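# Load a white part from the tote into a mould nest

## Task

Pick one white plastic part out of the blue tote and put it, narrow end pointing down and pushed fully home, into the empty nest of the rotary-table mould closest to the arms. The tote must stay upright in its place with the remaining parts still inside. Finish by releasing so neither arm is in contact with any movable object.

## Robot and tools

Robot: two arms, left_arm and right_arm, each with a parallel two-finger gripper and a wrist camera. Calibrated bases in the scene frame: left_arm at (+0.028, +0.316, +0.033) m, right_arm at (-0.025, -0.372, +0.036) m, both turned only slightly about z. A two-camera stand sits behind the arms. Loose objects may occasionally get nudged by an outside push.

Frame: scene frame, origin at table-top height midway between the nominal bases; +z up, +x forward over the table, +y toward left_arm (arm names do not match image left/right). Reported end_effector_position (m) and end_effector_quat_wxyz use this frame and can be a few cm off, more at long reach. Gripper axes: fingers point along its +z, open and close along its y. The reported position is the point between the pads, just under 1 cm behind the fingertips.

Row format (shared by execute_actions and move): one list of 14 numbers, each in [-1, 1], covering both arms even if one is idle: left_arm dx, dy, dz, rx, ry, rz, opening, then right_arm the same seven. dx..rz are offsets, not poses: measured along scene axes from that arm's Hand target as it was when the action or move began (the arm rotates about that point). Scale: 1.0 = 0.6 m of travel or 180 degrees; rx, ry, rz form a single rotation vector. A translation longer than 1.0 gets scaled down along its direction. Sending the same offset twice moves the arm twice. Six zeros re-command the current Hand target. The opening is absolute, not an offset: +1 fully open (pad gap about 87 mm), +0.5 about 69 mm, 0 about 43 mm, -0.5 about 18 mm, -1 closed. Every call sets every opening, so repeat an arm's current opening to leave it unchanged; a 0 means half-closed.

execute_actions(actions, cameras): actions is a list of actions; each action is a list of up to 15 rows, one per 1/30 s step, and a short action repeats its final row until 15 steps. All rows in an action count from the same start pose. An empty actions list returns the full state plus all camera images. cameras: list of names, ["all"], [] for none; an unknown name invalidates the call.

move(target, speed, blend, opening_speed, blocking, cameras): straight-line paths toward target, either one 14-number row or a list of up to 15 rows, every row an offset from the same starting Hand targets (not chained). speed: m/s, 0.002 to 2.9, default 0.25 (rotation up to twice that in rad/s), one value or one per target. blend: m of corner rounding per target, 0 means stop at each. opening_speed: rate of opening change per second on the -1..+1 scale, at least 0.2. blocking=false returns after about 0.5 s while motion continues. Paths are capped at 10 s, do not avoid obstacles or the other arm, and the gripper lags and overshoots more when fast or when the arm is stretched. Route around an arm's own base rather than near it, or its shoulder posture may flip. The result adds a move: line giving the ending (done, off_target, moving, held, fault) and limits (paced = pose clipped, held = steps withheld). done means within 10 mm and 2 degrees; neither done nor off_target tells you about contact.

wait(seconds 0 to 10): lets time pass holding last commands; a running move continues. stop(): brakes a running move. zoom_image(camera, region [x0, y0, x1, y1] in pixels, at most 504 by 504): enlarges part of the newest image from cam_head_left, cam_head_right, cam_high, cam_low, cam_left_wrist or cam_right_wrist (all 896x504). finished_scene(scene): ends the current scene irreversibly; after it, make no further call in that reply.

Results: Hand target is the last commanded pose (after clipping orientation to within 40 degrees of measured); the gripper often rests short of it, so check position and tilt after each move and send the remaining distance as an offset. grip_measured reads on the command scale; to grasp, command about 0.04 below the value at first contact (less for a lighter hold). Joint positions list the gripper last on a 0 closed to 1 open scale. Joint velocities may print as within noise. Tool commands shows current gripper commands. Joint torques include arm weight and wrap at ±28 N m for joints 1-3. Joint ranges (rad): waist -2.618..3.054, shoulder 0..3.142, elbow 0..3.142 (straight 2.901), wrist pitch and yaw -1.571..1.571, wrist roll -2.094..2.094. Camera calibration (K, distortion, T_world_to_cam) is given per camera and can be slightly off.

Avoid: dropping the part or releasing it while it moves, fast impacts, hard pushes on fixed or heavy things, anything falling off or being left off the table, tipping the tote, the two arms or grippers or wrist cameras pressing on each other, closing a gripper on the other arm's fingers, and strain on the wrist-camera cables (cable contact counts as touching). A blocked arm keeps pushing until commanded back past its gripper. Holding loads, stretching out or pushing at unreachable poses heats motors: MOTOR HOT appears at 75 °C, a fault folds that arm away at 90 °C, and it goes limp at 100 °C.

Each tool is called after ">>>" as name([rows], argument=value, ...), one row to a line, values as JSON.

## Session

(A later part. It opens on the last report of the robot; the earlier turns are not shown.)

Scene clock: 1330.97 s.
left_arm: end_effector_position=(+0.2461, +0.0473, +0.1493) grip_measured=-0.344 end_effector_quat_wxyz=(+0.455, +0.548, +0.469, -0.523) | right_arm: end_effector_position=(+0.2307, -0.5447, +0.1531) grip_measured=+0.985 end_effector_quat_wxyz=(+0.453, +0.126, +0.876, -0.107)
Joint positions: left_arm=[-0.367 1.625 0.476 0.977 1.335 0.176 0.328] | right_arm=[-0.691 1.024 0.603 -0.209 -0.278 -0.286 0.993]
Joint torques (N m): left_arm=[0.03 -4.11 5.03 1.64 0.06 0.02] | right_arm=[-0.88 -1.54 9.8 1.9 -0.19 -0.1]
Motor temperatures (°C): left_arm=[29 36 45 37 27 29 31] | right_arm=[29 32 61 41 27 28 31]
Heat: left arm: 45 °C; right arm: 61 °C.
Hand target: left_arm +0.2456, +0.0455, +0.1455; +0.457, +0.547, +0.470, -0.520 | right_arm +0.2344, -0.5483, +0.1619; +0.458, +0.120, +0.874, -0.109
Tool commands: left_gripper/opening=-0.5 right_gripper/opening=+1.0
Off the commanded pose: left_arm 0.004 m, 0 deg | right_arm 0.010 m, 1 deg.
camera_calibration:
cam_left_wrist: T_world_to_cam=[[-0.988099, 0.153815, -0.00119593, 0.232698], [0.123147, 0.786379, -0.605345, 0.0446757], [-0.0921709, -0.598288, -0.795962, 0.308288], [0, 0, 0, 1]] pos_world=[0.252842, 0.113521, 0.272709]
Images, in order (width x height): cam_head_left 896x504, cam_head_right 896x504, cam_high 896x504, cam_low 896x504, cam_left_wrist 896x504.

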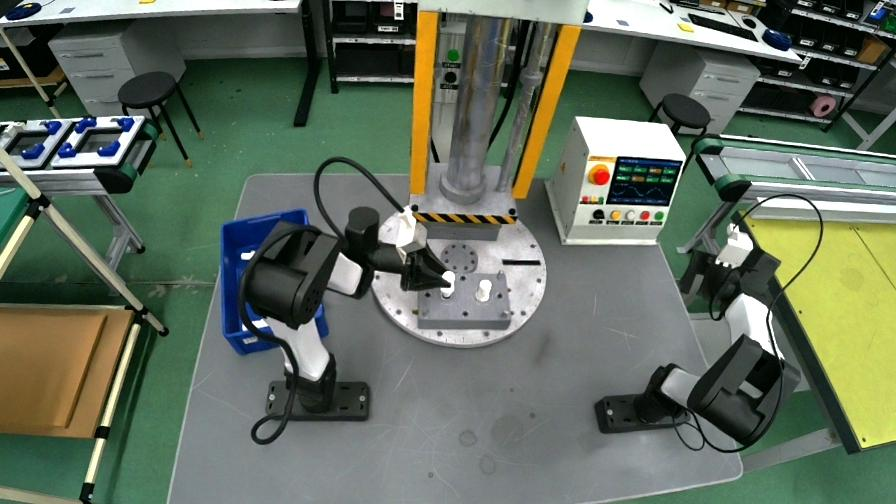

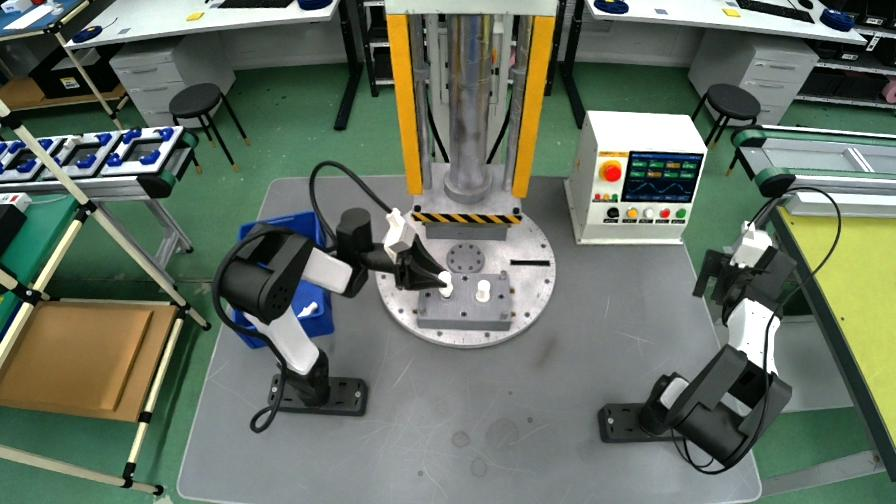

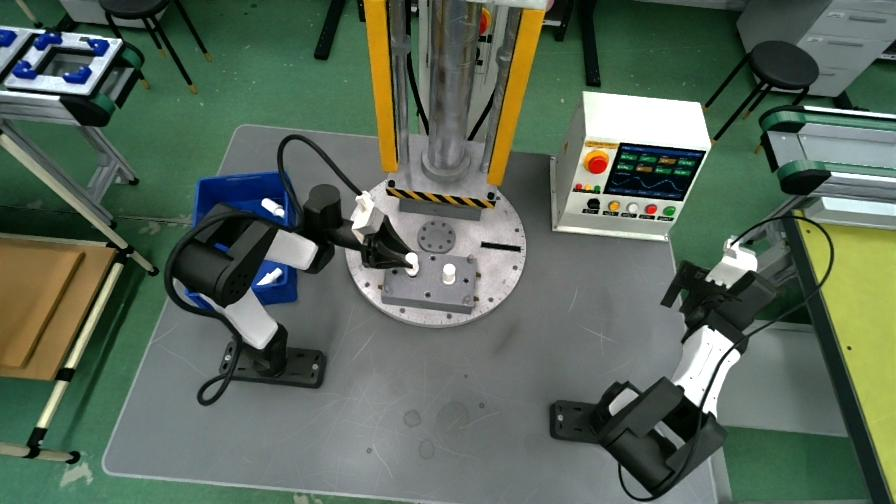

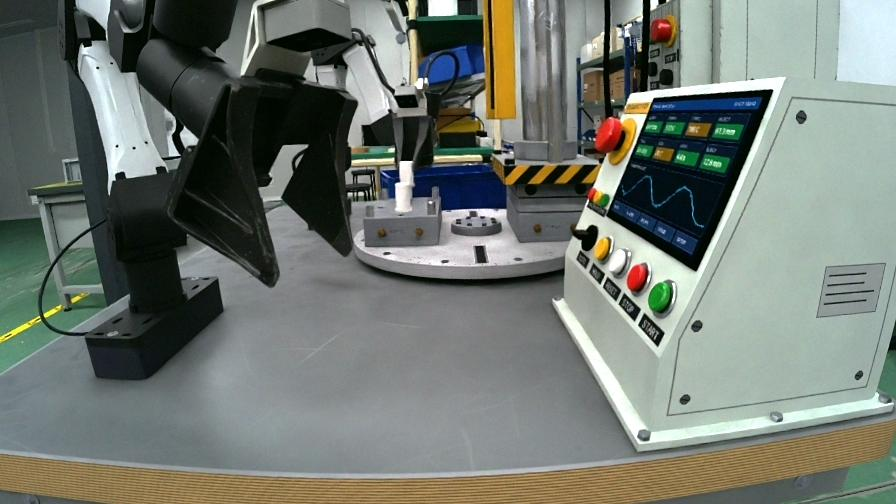

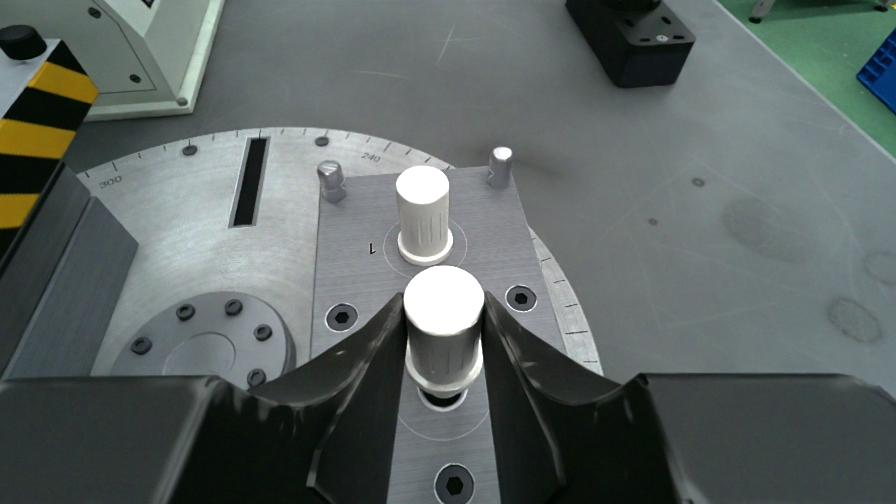

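>>> move(target=[0.001, 0.0, -0.0150, 0.0, 0.0, 0, -0.5, 0, 0, 0, 0, 0, 0, 1], speed=0.04, cameras=["cam_left_wrist", "cam_head_left", "cam_head_right", "cam_high", "cam_low"])

>>> zoom_image(camera="cam_left_wrist", region=[390, 340, 490, 460])

>>> zoom_image(camera="cam_head_right", region=[420, 250, 500, 310])

>>> zoom_image(camera="cam_high", region=[380, 240, 460, 300])

>>> zoom_image(camera="cam_head_left", region=[420, 250, 500, 310])

>>> zoom_image(camera="cam_low", region=[340, 130, 460, 260])

Scene clock: 1355.90 s.
left_arm: end_effector_position=(+0.2474, +0.0468, +0.1410) grip_measured=-0.344 end_effector_quat_wxyz=(+0.454, +0.547, +0.471, -0.523) | right_arm: end_effector_position=(+0.2307, -0.5447, +0.1531) grip_measured=+0.985 end_effector_quat_wxyz=(+0.453, +0.126, +0.876, -0.107)
Joint positions: left_arm=[-0.367 1.666 0.47 1.017 1.333 0.176 0.328] | right_arm=[-0.691 1.024 0.603 -0.209 -0.278 -0.286 0.993]
Joint torques (N m): left_arm=[0.08 -4.15 4.52 1.69 0.09 0.07] | right_arm=[-0.9 -1.46 9.84 1.9 -0.15 -0.1]
Motor temperatures (°C): left_arm=[29 36 43 38 27 29 31] | right_arm=[29 32 61 41 27 28 31]
Heat: left arm: 43 °C; right arm: 61 °C.
Hand target: left_arm +0.2462, +0.0455, +0.1365; +0.458, +0.547, +0.470, -0.520 | right_arm +0.2344, -0.5483, +0.1619; +0.458, +0.120, +0.874, -0.109
Off the commanded pose: left_arm 0.005 m, 1 deg | right_arm 0.010 m, 1 deg.
move: done
camera_calibration:
cam_left_wrist: T_world_to_cam=[[-0.988367, 0.152045, 0.00355745, 0.233476], [0.119045, 0.787985, -0.604076, 0.0405719], [-0.09465, -0.596625, -0.796919, 0.302195], [0, 0, 0, 1]] pos_world=[0.254533, 0.112828, 0.264503]
Images, in order (width x height): cam_head_left 896x504, cam_head_right 896x504, cam_high 896x504, cam_low 896x504, cam_left_wrist 896x504.

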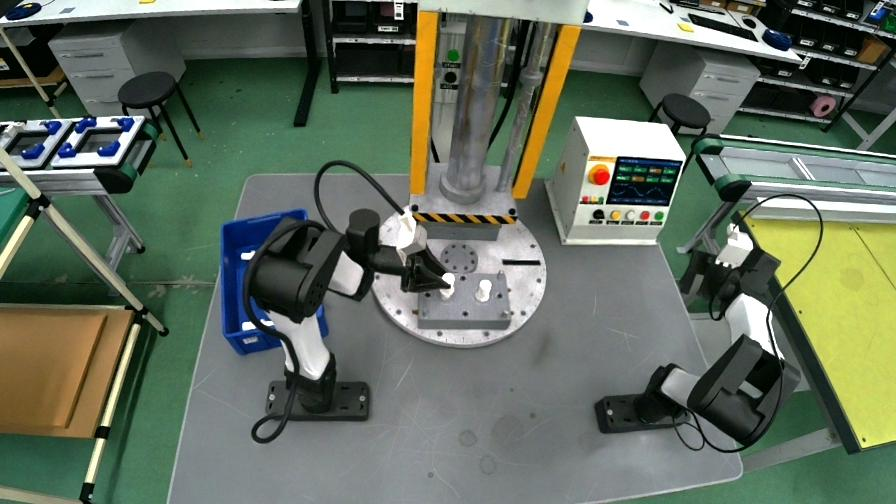

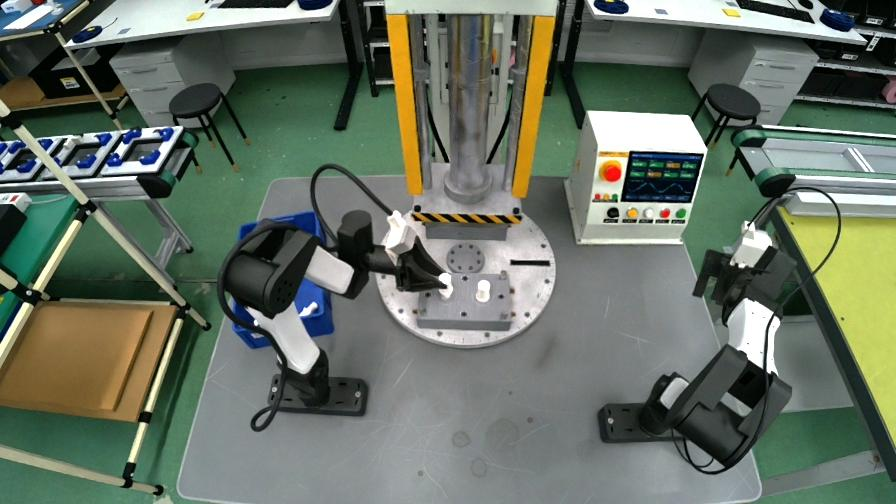

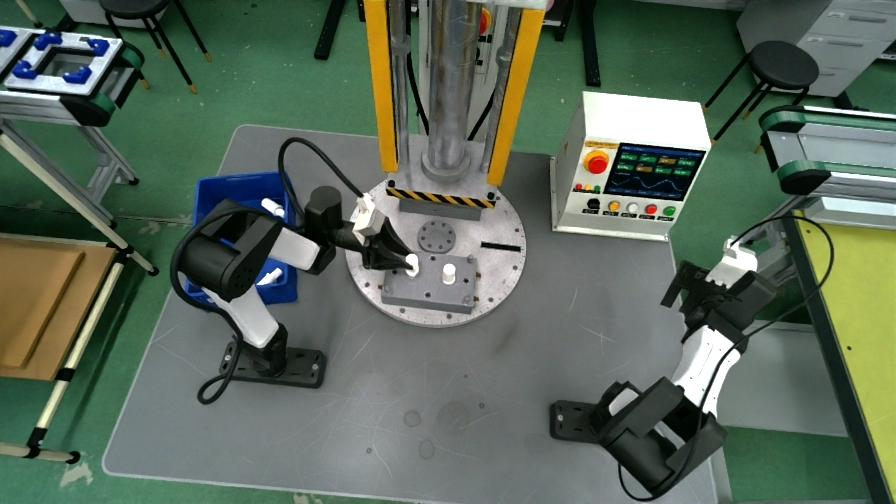

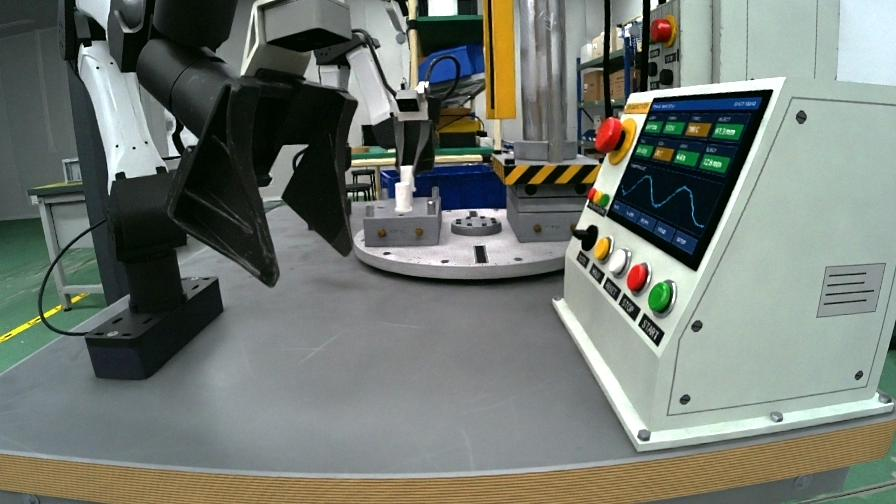

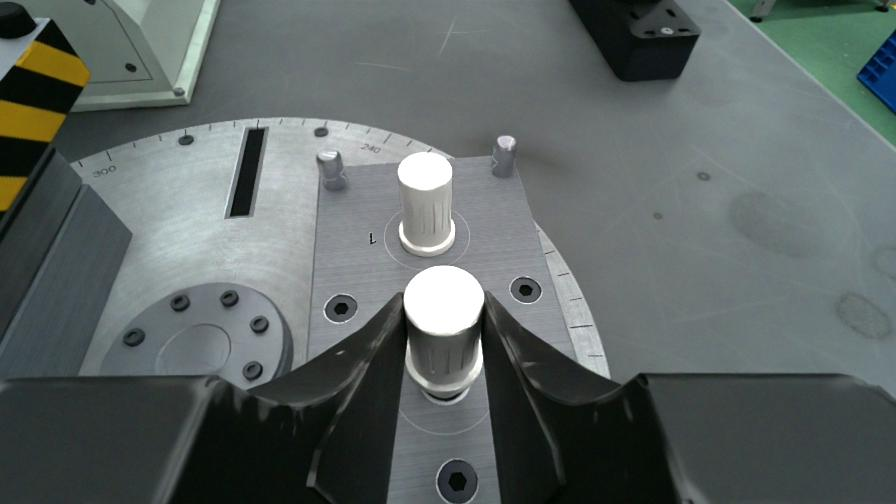

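Scaled by 4.200 from the camera's 896x504 image, which has a finer 1280x720 frame.

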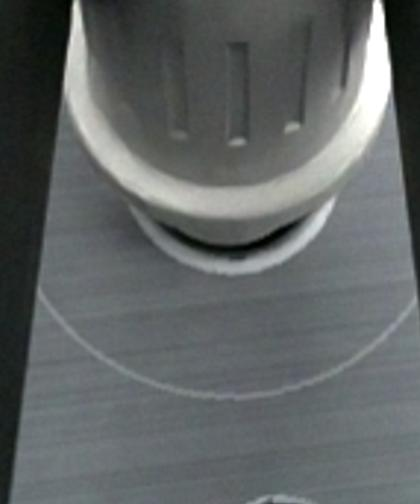

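Scaled by 6.300 from the camera's 896x504 image, which has a finer 1280x720 frame.

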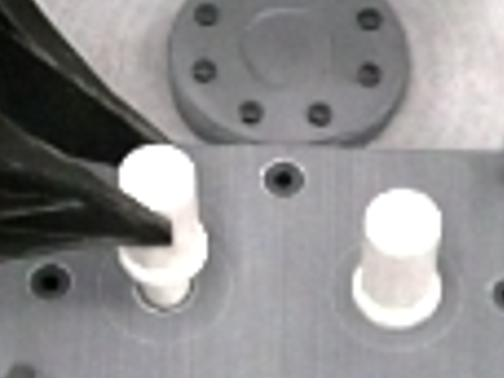

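Scaled by 6.300 from the camera's 896x504 image, which has a finer 1280x720 frame.

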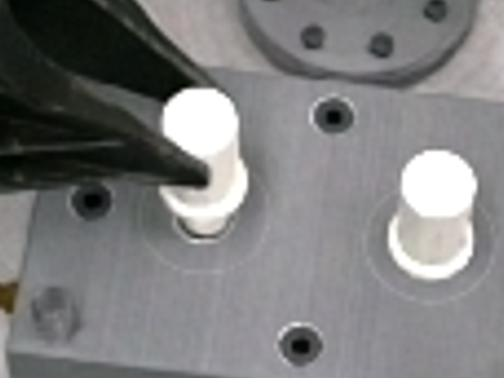

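Scaled by 6.300 from the camera's 896x504 image, which has a finer 1280x720 frame.

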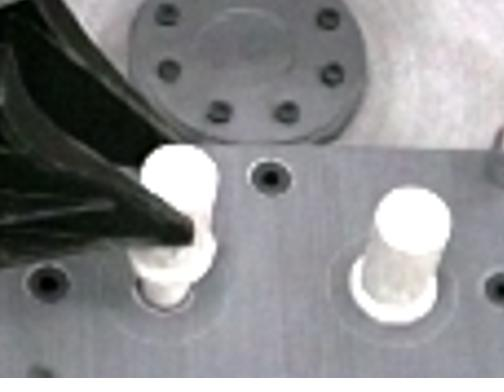

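Scaled by 3.877 from the camera's 896x504 image, which has a finer 1280x720 frame.

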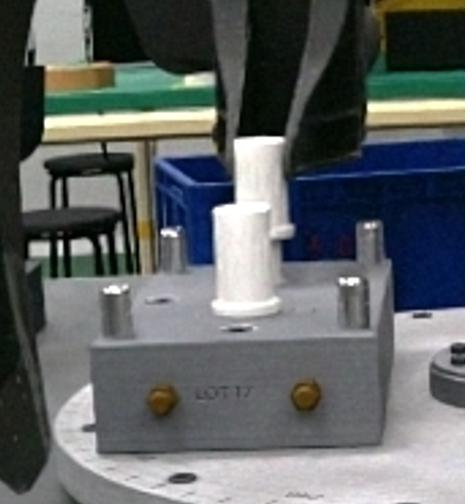

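>>> move(target=[-0.001, 0.0007, -0.0133, 0.0, 0.0, 0, -0.5, 0, 0, 0, 0, 0, 0, 1], speed=0.04, cameras=["cam_left_wrist", "cam_head_left", "cam_head_right", "cam_high", "cam_low"])

>>> zoom_image(camera="cam_left_wrist", region=[390, 340, 490, 460])

>>> zoom_image(camera="cam_head_right", region=[420, 250, 500, 310])

>>> zoom_image(camera="cam_high", region=[380, 240, 460, 300])

>>> zoom_image(camera="cam_low", region=[340, 130, 460, 260])

Scene clock: 1368.97 s.
left_arm: end_effector_position=(+0.2468, +0.0473, +0.1320) grip_measured=-0.344 end_effector_quat_wxyz=(+0.454, +0.546, +0.473, -0.522) | right_arm: end_effector_position=(+0.2307, -0.5447, +0.1531) grip_measured=+0.985 end_effector_quat_wxyz=(+0.453, +0.126, +0.876, -0.107)
Joint positions: left_arm=[-0.367 1.703 0.456 1.066 1.329 0.178 0.328] | right_arm=[-0.691 1.024 0.603 -0.209 -0.278 -0.286 0.993]
Joint torques (N m): left_arm=[0.16 -4.19 4.48 1.7 0.14 0.06] | right_arm=[-0.87 -1.54 9.92 1.9 -0.15 -0.1]
Motor temperatures (°C): left_arm=[28 35 43 38 27 29 31] | right_arm=[29 32 61 41 27 28 31]
Heat: left arm: 43 °C; right arm: 61 °C.
Hand target: left_arm +0.2456, +0.0459, +0.1285; +0.458, +0.547, +0.470, -0.520 | right_arm +0.2344, -0.5483, +0.1619; +0.458, +0.120, +0.874, -0.109
Off the commanded pose: left_arm 0.004 m, 1 deg | right_arm 0.010 m, 1 deg.
move: done
camera_calibration:
cam_left_wrist: T_world_to_cam=[[-0.988968, 0.148008, 0.00596258, 0.232971], [0.11454, 0.789629, -0.602799, 0.0356427], [-0.0939271, -0.595466, -0.797871, 0.29516], [0, 0, 0, 1]] pos_world=[0.254042, 0.113132, 0.255596]
Images, in order (width x height): cam_head_left 896x504, cam_head_right 896x504, cam_high 896x504, cam_low 896x504, cam_left_wrist 896x504.

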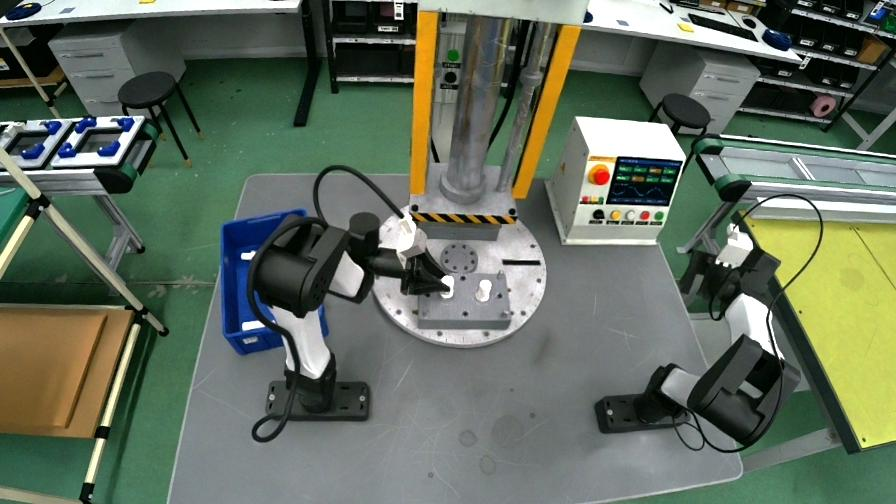

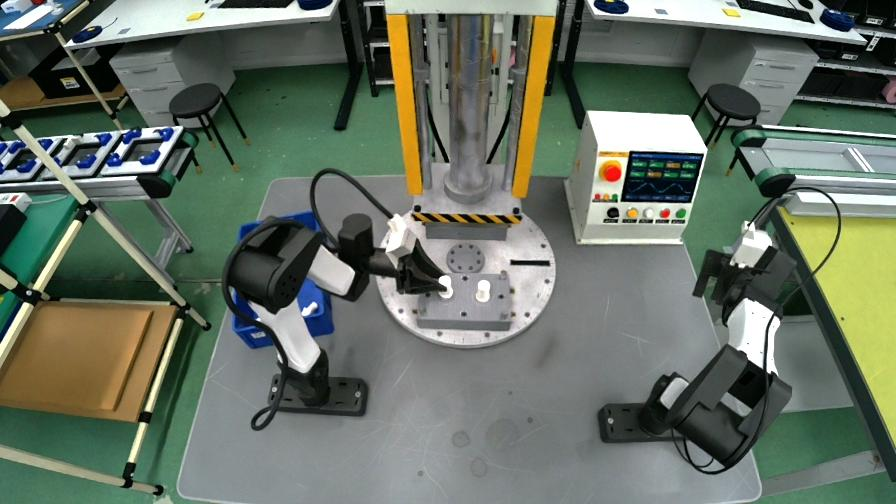

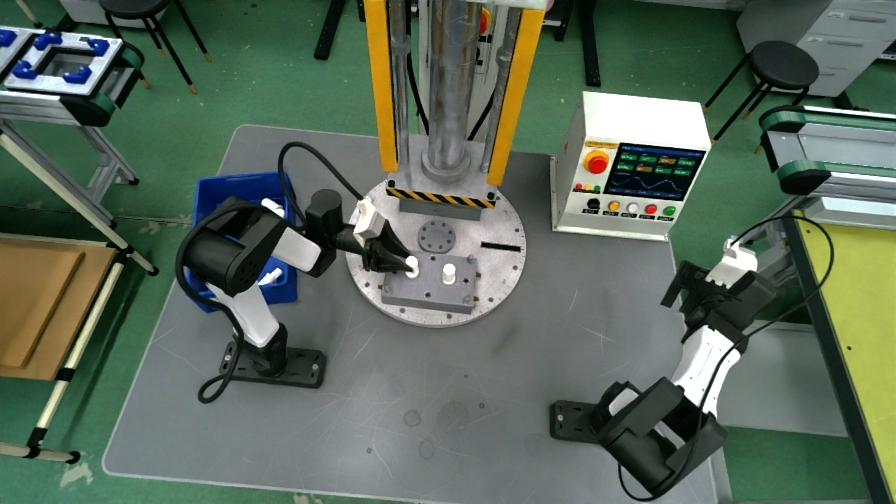

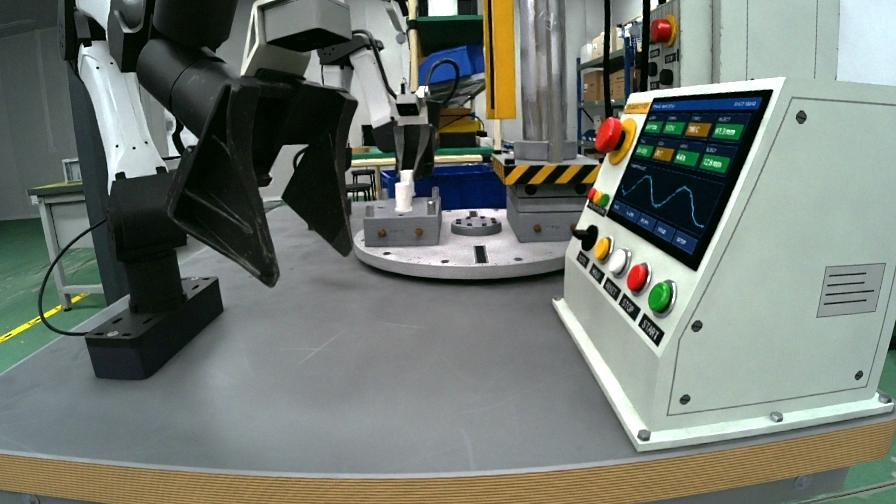

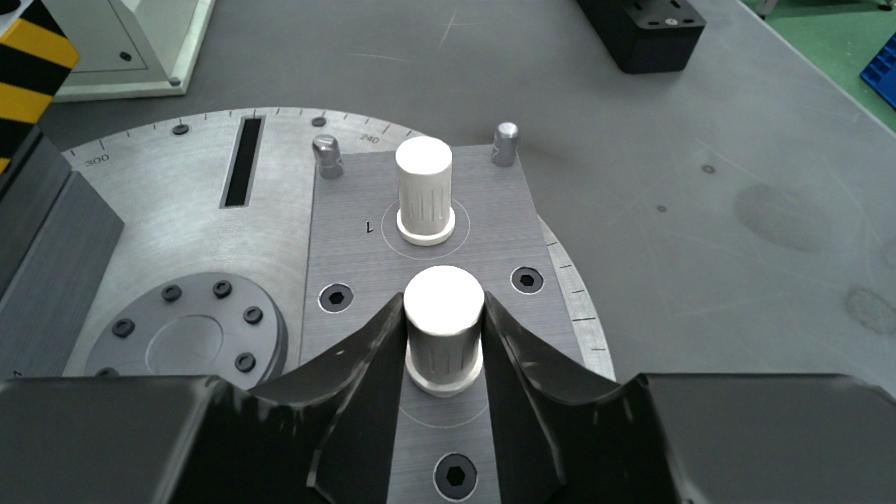

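Scaled by 4.200 from the camera's 896x504 image, which has a finer 1280x720 frame.

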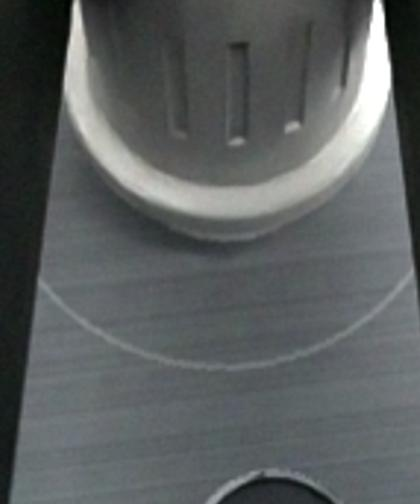

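Scaled by 6.300 from the camera's 896x504 image, which has a finer 1280x720 frame.

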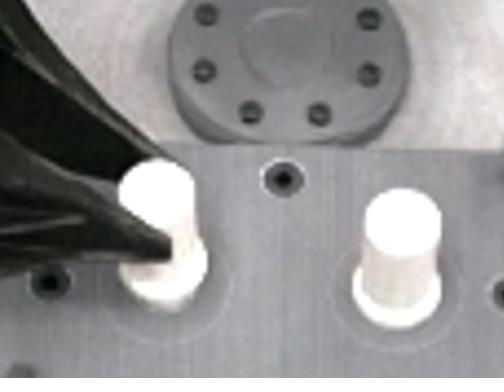

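Scaled by 6.300 from the camera's 896x504 image, which has a finer 1280x720 frame.

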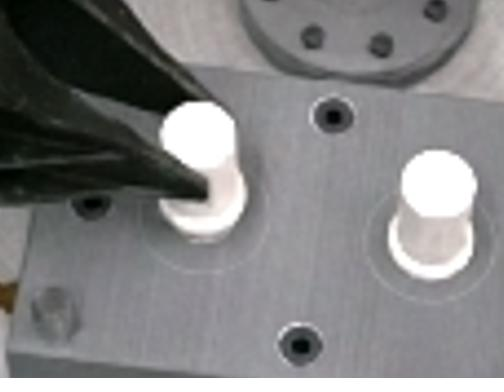

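Scaled by 3.877 from the camera's 896x504 image, which has a finer 1280x720 frame.

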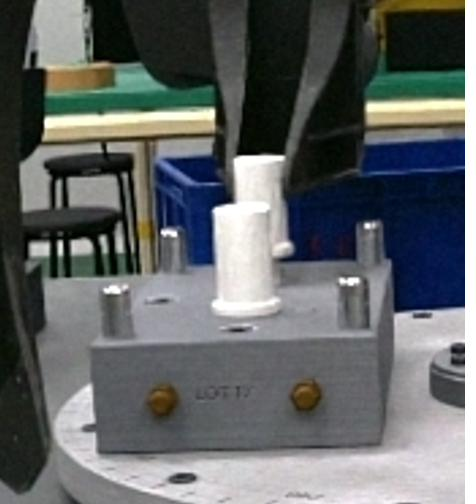

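>>> move(target=[0.0, 0.0, -0.0150, 0.0, 0.0, 0, -0.5, 0, 0, 0, 0, 0, 0, 1], speed=0.04, cameras=["cam_left_wrist", "cam_head_left", "cam_head_right", "cam_high", "cam_low"])

>>> zoom_image(camera="cam_left_wrist", region=[390, 340, 490, 460])

>>> zoom_image(camera="cam_head_right", region=[420, 250, 500, 310])

>>> zoom_image(camera="cam_low", region=[340, 130, 460, 260])

Scene clock: 1376.63 s.
left_arm: end_effector_position=(+0.2472, +0.0472, +0.1228) grip_measured=-0.344 end_effector_quat_wxyz=(+0.453, +0.545, +0.474, -0.522) | right_arm: end_effector_position=(+0.2307, -0.5447, +0.1531) grip_measured=+0.985 end_effector_quat_wxyz=(+0.453, +0.126, +0.876, -0.107)
Joint positions: left_arm=[-0.367 1.748 0.448 1.114 1.328 0.179 0.328] | right_arm=[-0.691 1.024 0.603 -0.209 -0.278 -0.286 0.993]
Joint torques (N m): left_arm=[0.13 -4.3 4.14 1.73 0.15 0.07] | right_arm=[-0.85 -1.54 9.92 1.9 -0.18 -0.09]
Motor temperatures (°C): left_arm=[28 35 43 38 27 29 31] | right_arm=[29 32 61 41 27 28 31]
Heat: left arm: 43 °C; right arm: 61 °C.
Hand target: left_arm +0.2456, +0.0459, +0.1195; +0.458, +0.547, +0.470, -0.520 | right_arm +0.2344, -0.5483, +0.1619; +0.458, +0.120, +0.874, -0.109
Off the commanded pose: left_arm 0.004 m, 1 deg | right_arm 0.010 m, 1 deg.
move: done
camera_calibration:
cam_left_wrist: T_world_to_cam=[[-0.989119, 0.146873, 0.00849135, 0.233201], [0.112237, 0.790657, -0.601884, 0.0305645], [-0.0951142, -0.594382, -0.798538, 0.288121], [0, 0, 0, 1]] pos_world=[0.254637, 0.112837, 0.246492]
Images, in order (width x height): cam_head_left 896x504, cam_head_right 896x504, cam_high 896x504, cam_low 896x504, cam_left_wrist 896x504.

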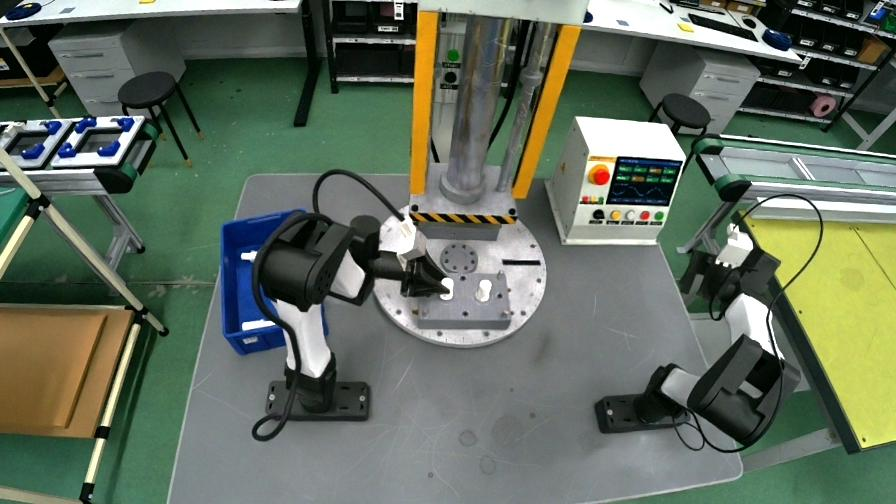

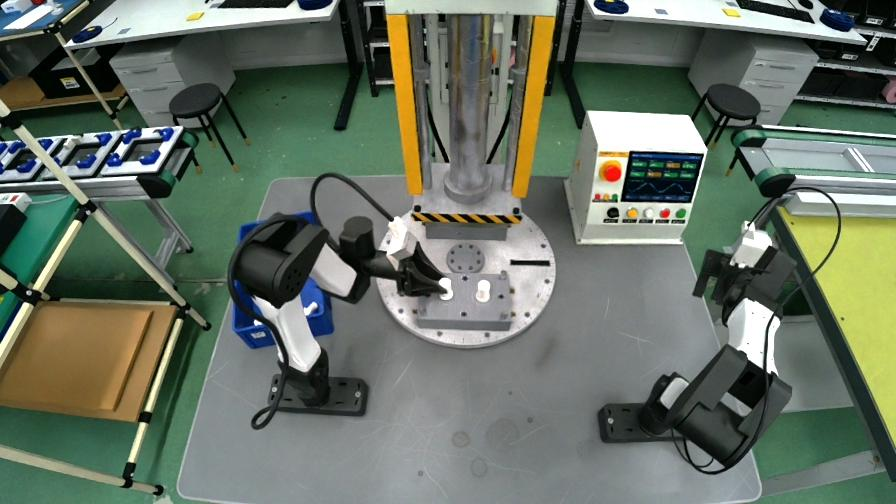

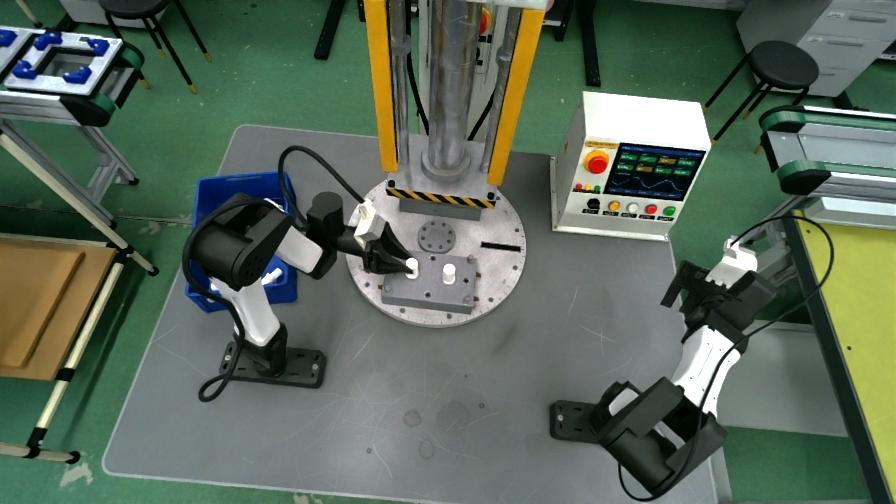

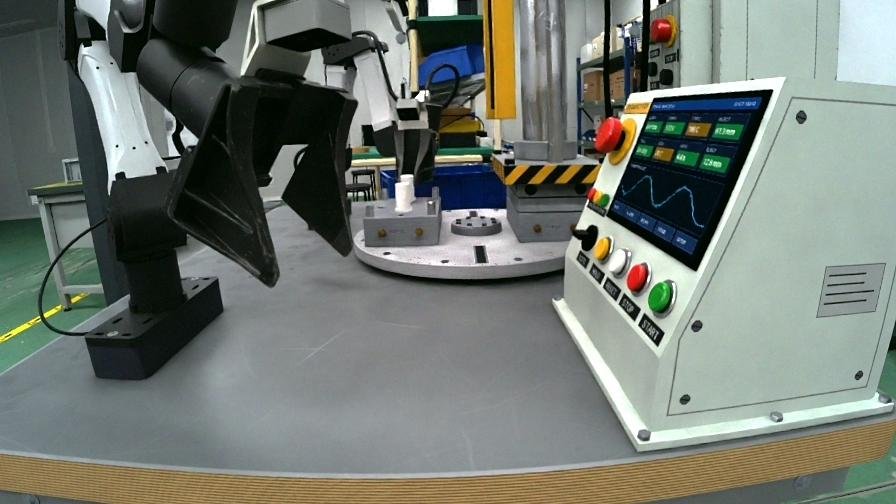

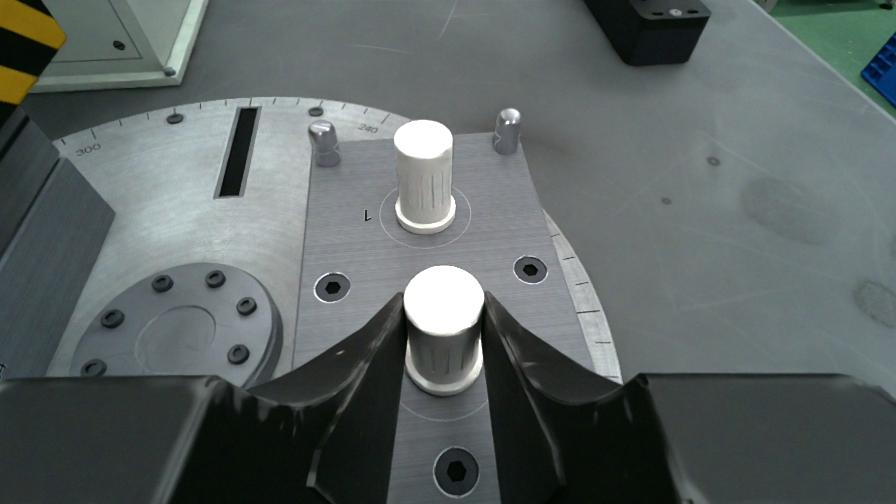

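Scaled by 4.200 from the camera's 896x504 image, which has a finer 1280x720 frame.

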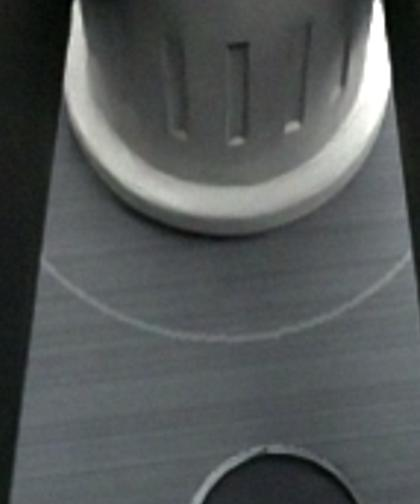

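Scaled by 6.300 from the camera's 896x504 image, which has a finer 1280x720 frame.

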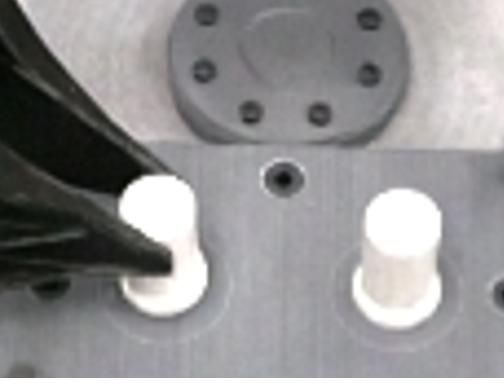

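Scaled by 3.877 from the camera's 896x504 image, which has a finer 1280x720 frame.

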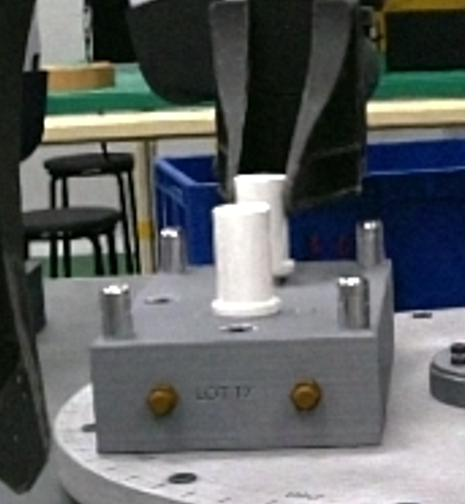

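>>> move(target=[-0.0007, 0.0, -0.0133, 0.0, 0.0, 0, -0.5, 0, 0, 0, 0, 0, 0, 1], speed=0.03)

Scene clock: 1381.63 s.
left_arm: end_effector_position=(+0.2480, +0.0468, +0.1178) grip_measured=-0.344 end_effector_quat_wxyz=(+0.458, +0.547, +0.470, -0.520) | right_arm: end_effector_position=(+0.2307, -0.5447, +0.1531) grip_measured=+0.985 end_effector_quat_wxyz=(+0.453, +0.126, +0.876, -0.107)
Joint positions: left_arm=[-0.367 1.785 0.442 1.175 1.328 0.175 0.328] | right_arm=[-0.691 1.024 0.603 -0.209 -0.278 -0.286 0.993]
Joint torques (N m): left_arm=[0.1 -3.99 3.64 1.66 0.13 0.1] | right_arm=[-0.77 -1.54 9.81 1.91 -0.16 -0.11]
Motor temperatures (°C): left_arm=[28 35 43 38 27 29 31] | right_arm=[29 32 61 41 27 28 31]
Heat: left arm: 43 °C; right arm: 61 °C.
Hand target: left_arm +0.2451, +0.0459, +0.1115; +0.457, +0.547, +0.470, -0.520 | right_arm +0.2344, -0.5483, +0.1619; +0.458, +0.120, +0.874, -0.109
Off the commanded pose: left_arm 0.007 m, 0 deg | right_arm 0.010 m, 1 deg.
move: done

>>> move(target=[-0.0012, 0.0, -0.01, 0.0, 0.0, 0, -0.5, 0, 0, 0, 0, 0, 0, 1], speed=0.03, cameras=["cam_left_wrist", "cam_head_left", "cam_head_right", "cam_high", "cam_low"])

>>> zoom_image(camera="cam_left_wrist", region=[390, 340, 490, 460])

>>> zoom_image(camera="cam_head_right", region=[420, 250, 500, 310])

>>> zoom_image(camera="cam_high", region=[380, 240, 460, 300])

>>> zoom_image(camera="cam_low", region=[340, 130, 460, 260])

Scene clock: 1391.20 s.
left_arm: end_effector_position=(+0.2471, +0.0463, +0.1175) grip_measured=-0.344 end_effector_quat_wxyz=(+0.460, +0.551, +0.460, -0.523) | right_arm: end_effector_position=(+0.2307, -0.5447, +0.1531) grip_measured=+0.985 end_effector_quat_wxyz=(+0.453, +0.126, +0.876, -0.107)
Joint positions: left_arm=[-0.367 1.809 0.442 1.228 1.343 0.16 0.328] | right_arm=[-0.691 1.024 0.603 -0.209 -0.278 -0.286 0.993]
Joint torques (N m): left_arm=[0.1 -3.45 2.81 1.48 -0.05 0.18] | right_arm=[-0.9 -1.5 9.87 1.9 -0.2 -0.08]
Motor temperatures (°C): left_arm=[28 35 42 38 27 29 31] | right_arm=[29 32 61 41 27 28 31]
Heat: left arm: 42 °C; right arm: 61 °C.
Hand target: left_arm +0.2444, +0.0459, +0.1055; +0.457, +0.547, +0.470, -0.520 | right_arm +0.2344, -0.5483, +0.1619; +0.458, +0.120, +0.874, -0.109
Off the commanded pose: left_arm 0.012 m, 1 deg | right_arm 0.010 m, 1 deg.
move: off_target (left_arm)
camera_calibration:
cam_left_wrist: T_world_to_cam=[[-0.986785, 0.160987, -0.0183777, 0.2352], [0.13841, 0.778513, -0.612177, 0.0233901], [-0.0842455, -0.606631, -0.790507, 0.28033], [0, 0, 0, 1]] pos_world=[0.252471, 0.113983, 0.240244]
Images, in order (width x height): cam_head_left 896x504, cam_head_right 896x504, cam_high 896x504, cam_low 896x504, cam_left_wrist 896x504.

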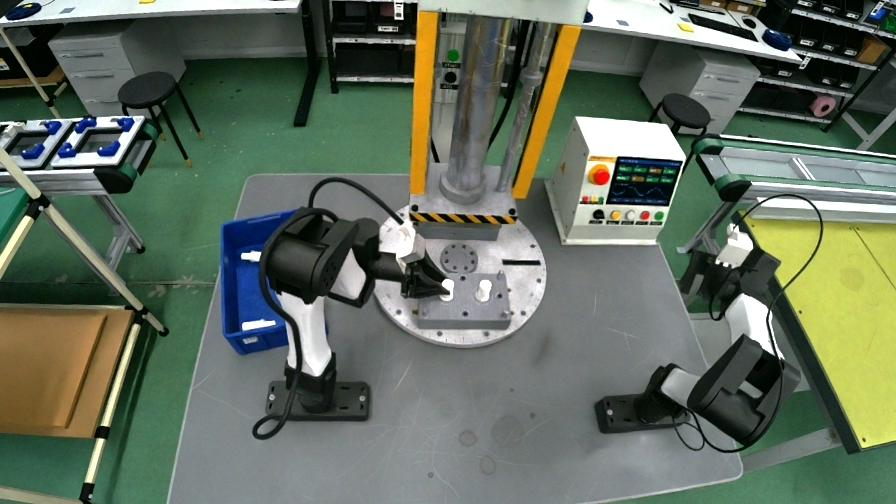

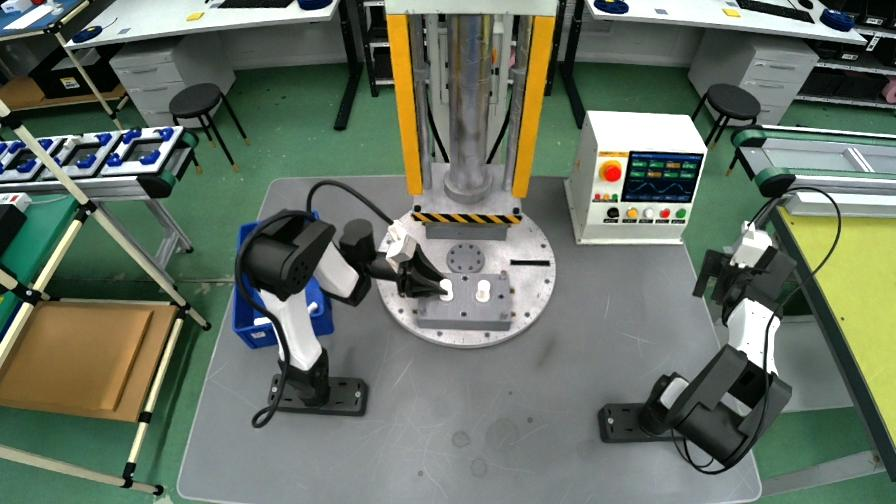

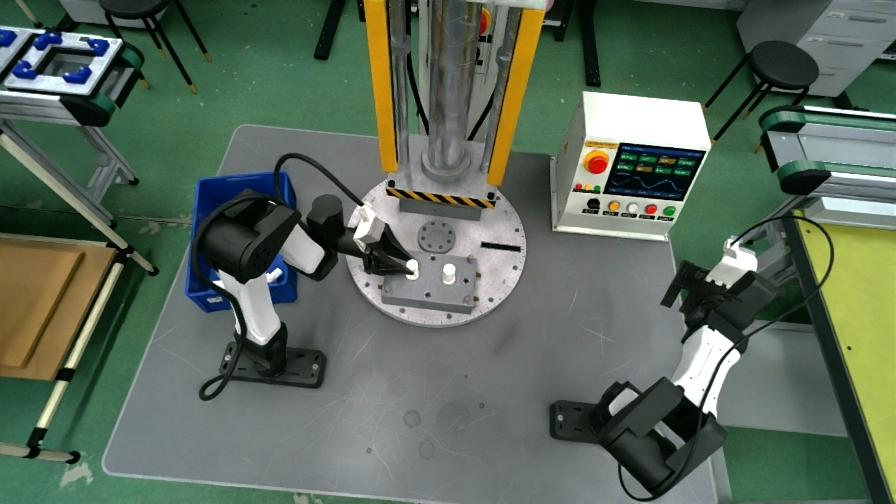

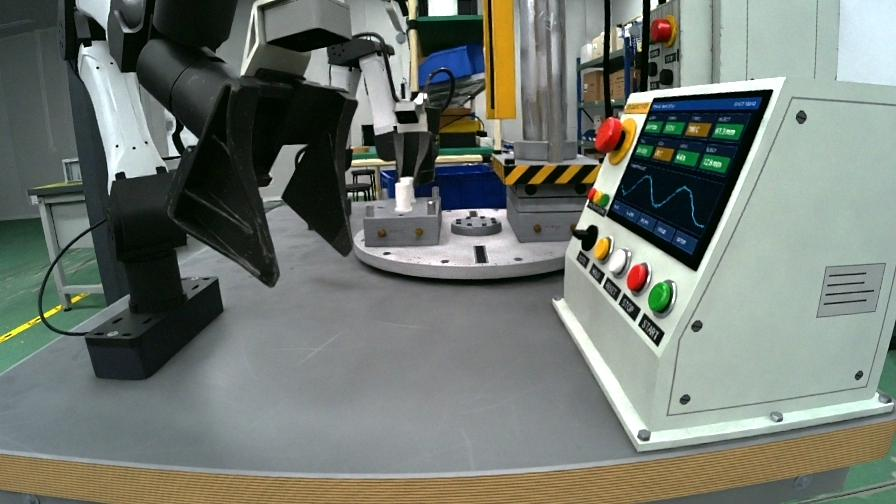

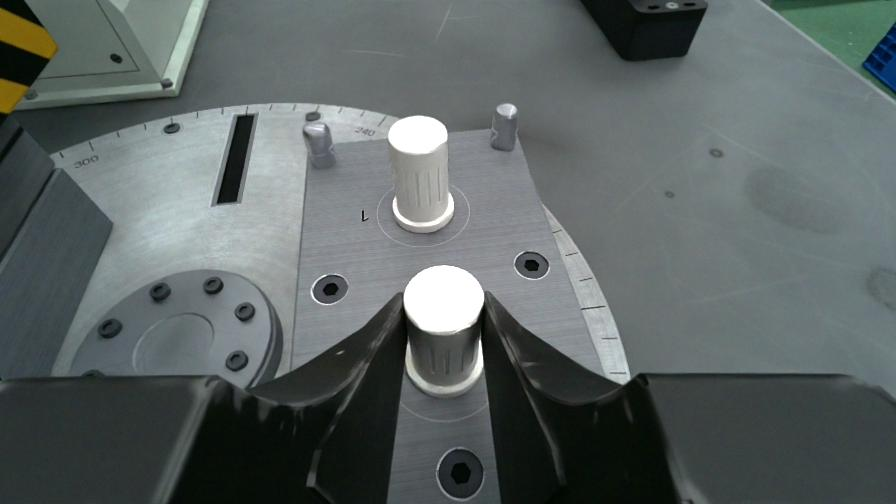

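Scaled by 4.200 from the camera's 896x504 image, which has a finer 1280x720 frame.

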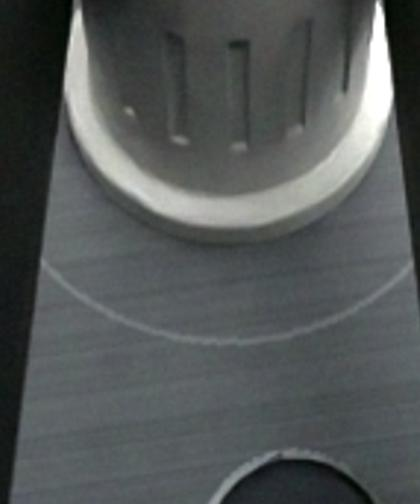

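Scaled by 6.300 from the camera's 896x504 image, which has a finer 1280x720 frame.

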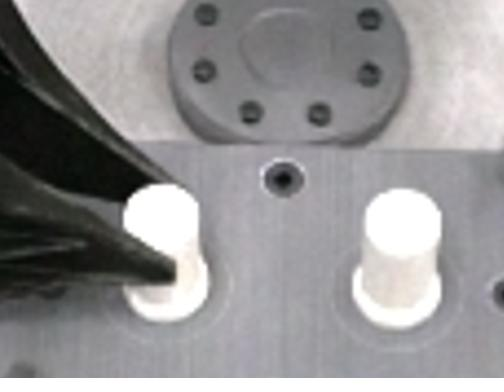

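Scaled by 6.300 from the camera's 896x504 image, which has a finer 1280x720 frame.

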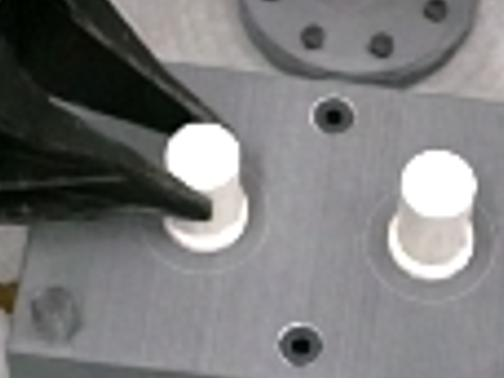

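Scaled by 3.877 from the camera's 896x504 image, which has a finer 1280x720 frame.

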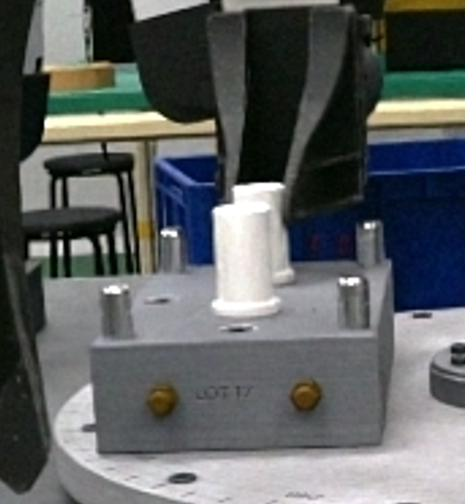

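>>> move(target=[0.0035, 0.0005, 0.0183, 0.0, 0.0, 0, -0.5, 0, 0, 0, 0, 0, 0, 1], speed=0.03)

Scene clock: 1420.43 s.
left_arm: end_effector_position=(+0.2467, +0.0464, +0.1176) grip_measured=-0.344 end_effector_quat_wxyz=(+0.458, +0.550, +0.462, -0.524) | right_arm: end_effector_position=(+0.2307, -0.5447, +0.1531) grip_measured=+0.985 end_effector_quat_wxyz=(+0.453, +0.126, +0.876, -0.107)
Joint positions: left_arm=[-0.367 1.807 0.442 1.224 1.343 0.156 0.328] | right_arm=[-0.691 1.024 0.603 -0.209 -0.278 -0.286 0.993]
Joint torques (N m): left_arm=[0.42 -6.54 4.05 1.13 0 0.1] | right_arm=[-0.88 -1.55 9.83 1.88 -0.17 -0.13]
Motor temperatures (°C): left_arm=[28 34 41 37 27 29 31] | right_arm=[29 32 61 41 27 28 31]
Heat: left arm: 41 °C; right arm: 61 °C.
Hand target: left_arm +0.2465, +0.0462, +0.1165; +0.457, +0.547, +0.470, -0.520 | right_arm +0.2344, -0.5483, +0.1619; +0.458, +0.120, +0.874, -0.109
Off the commanded pose: left_arm 0.001 m, 1 deg | right_arm 0.010 m, 1 deg.
move: done


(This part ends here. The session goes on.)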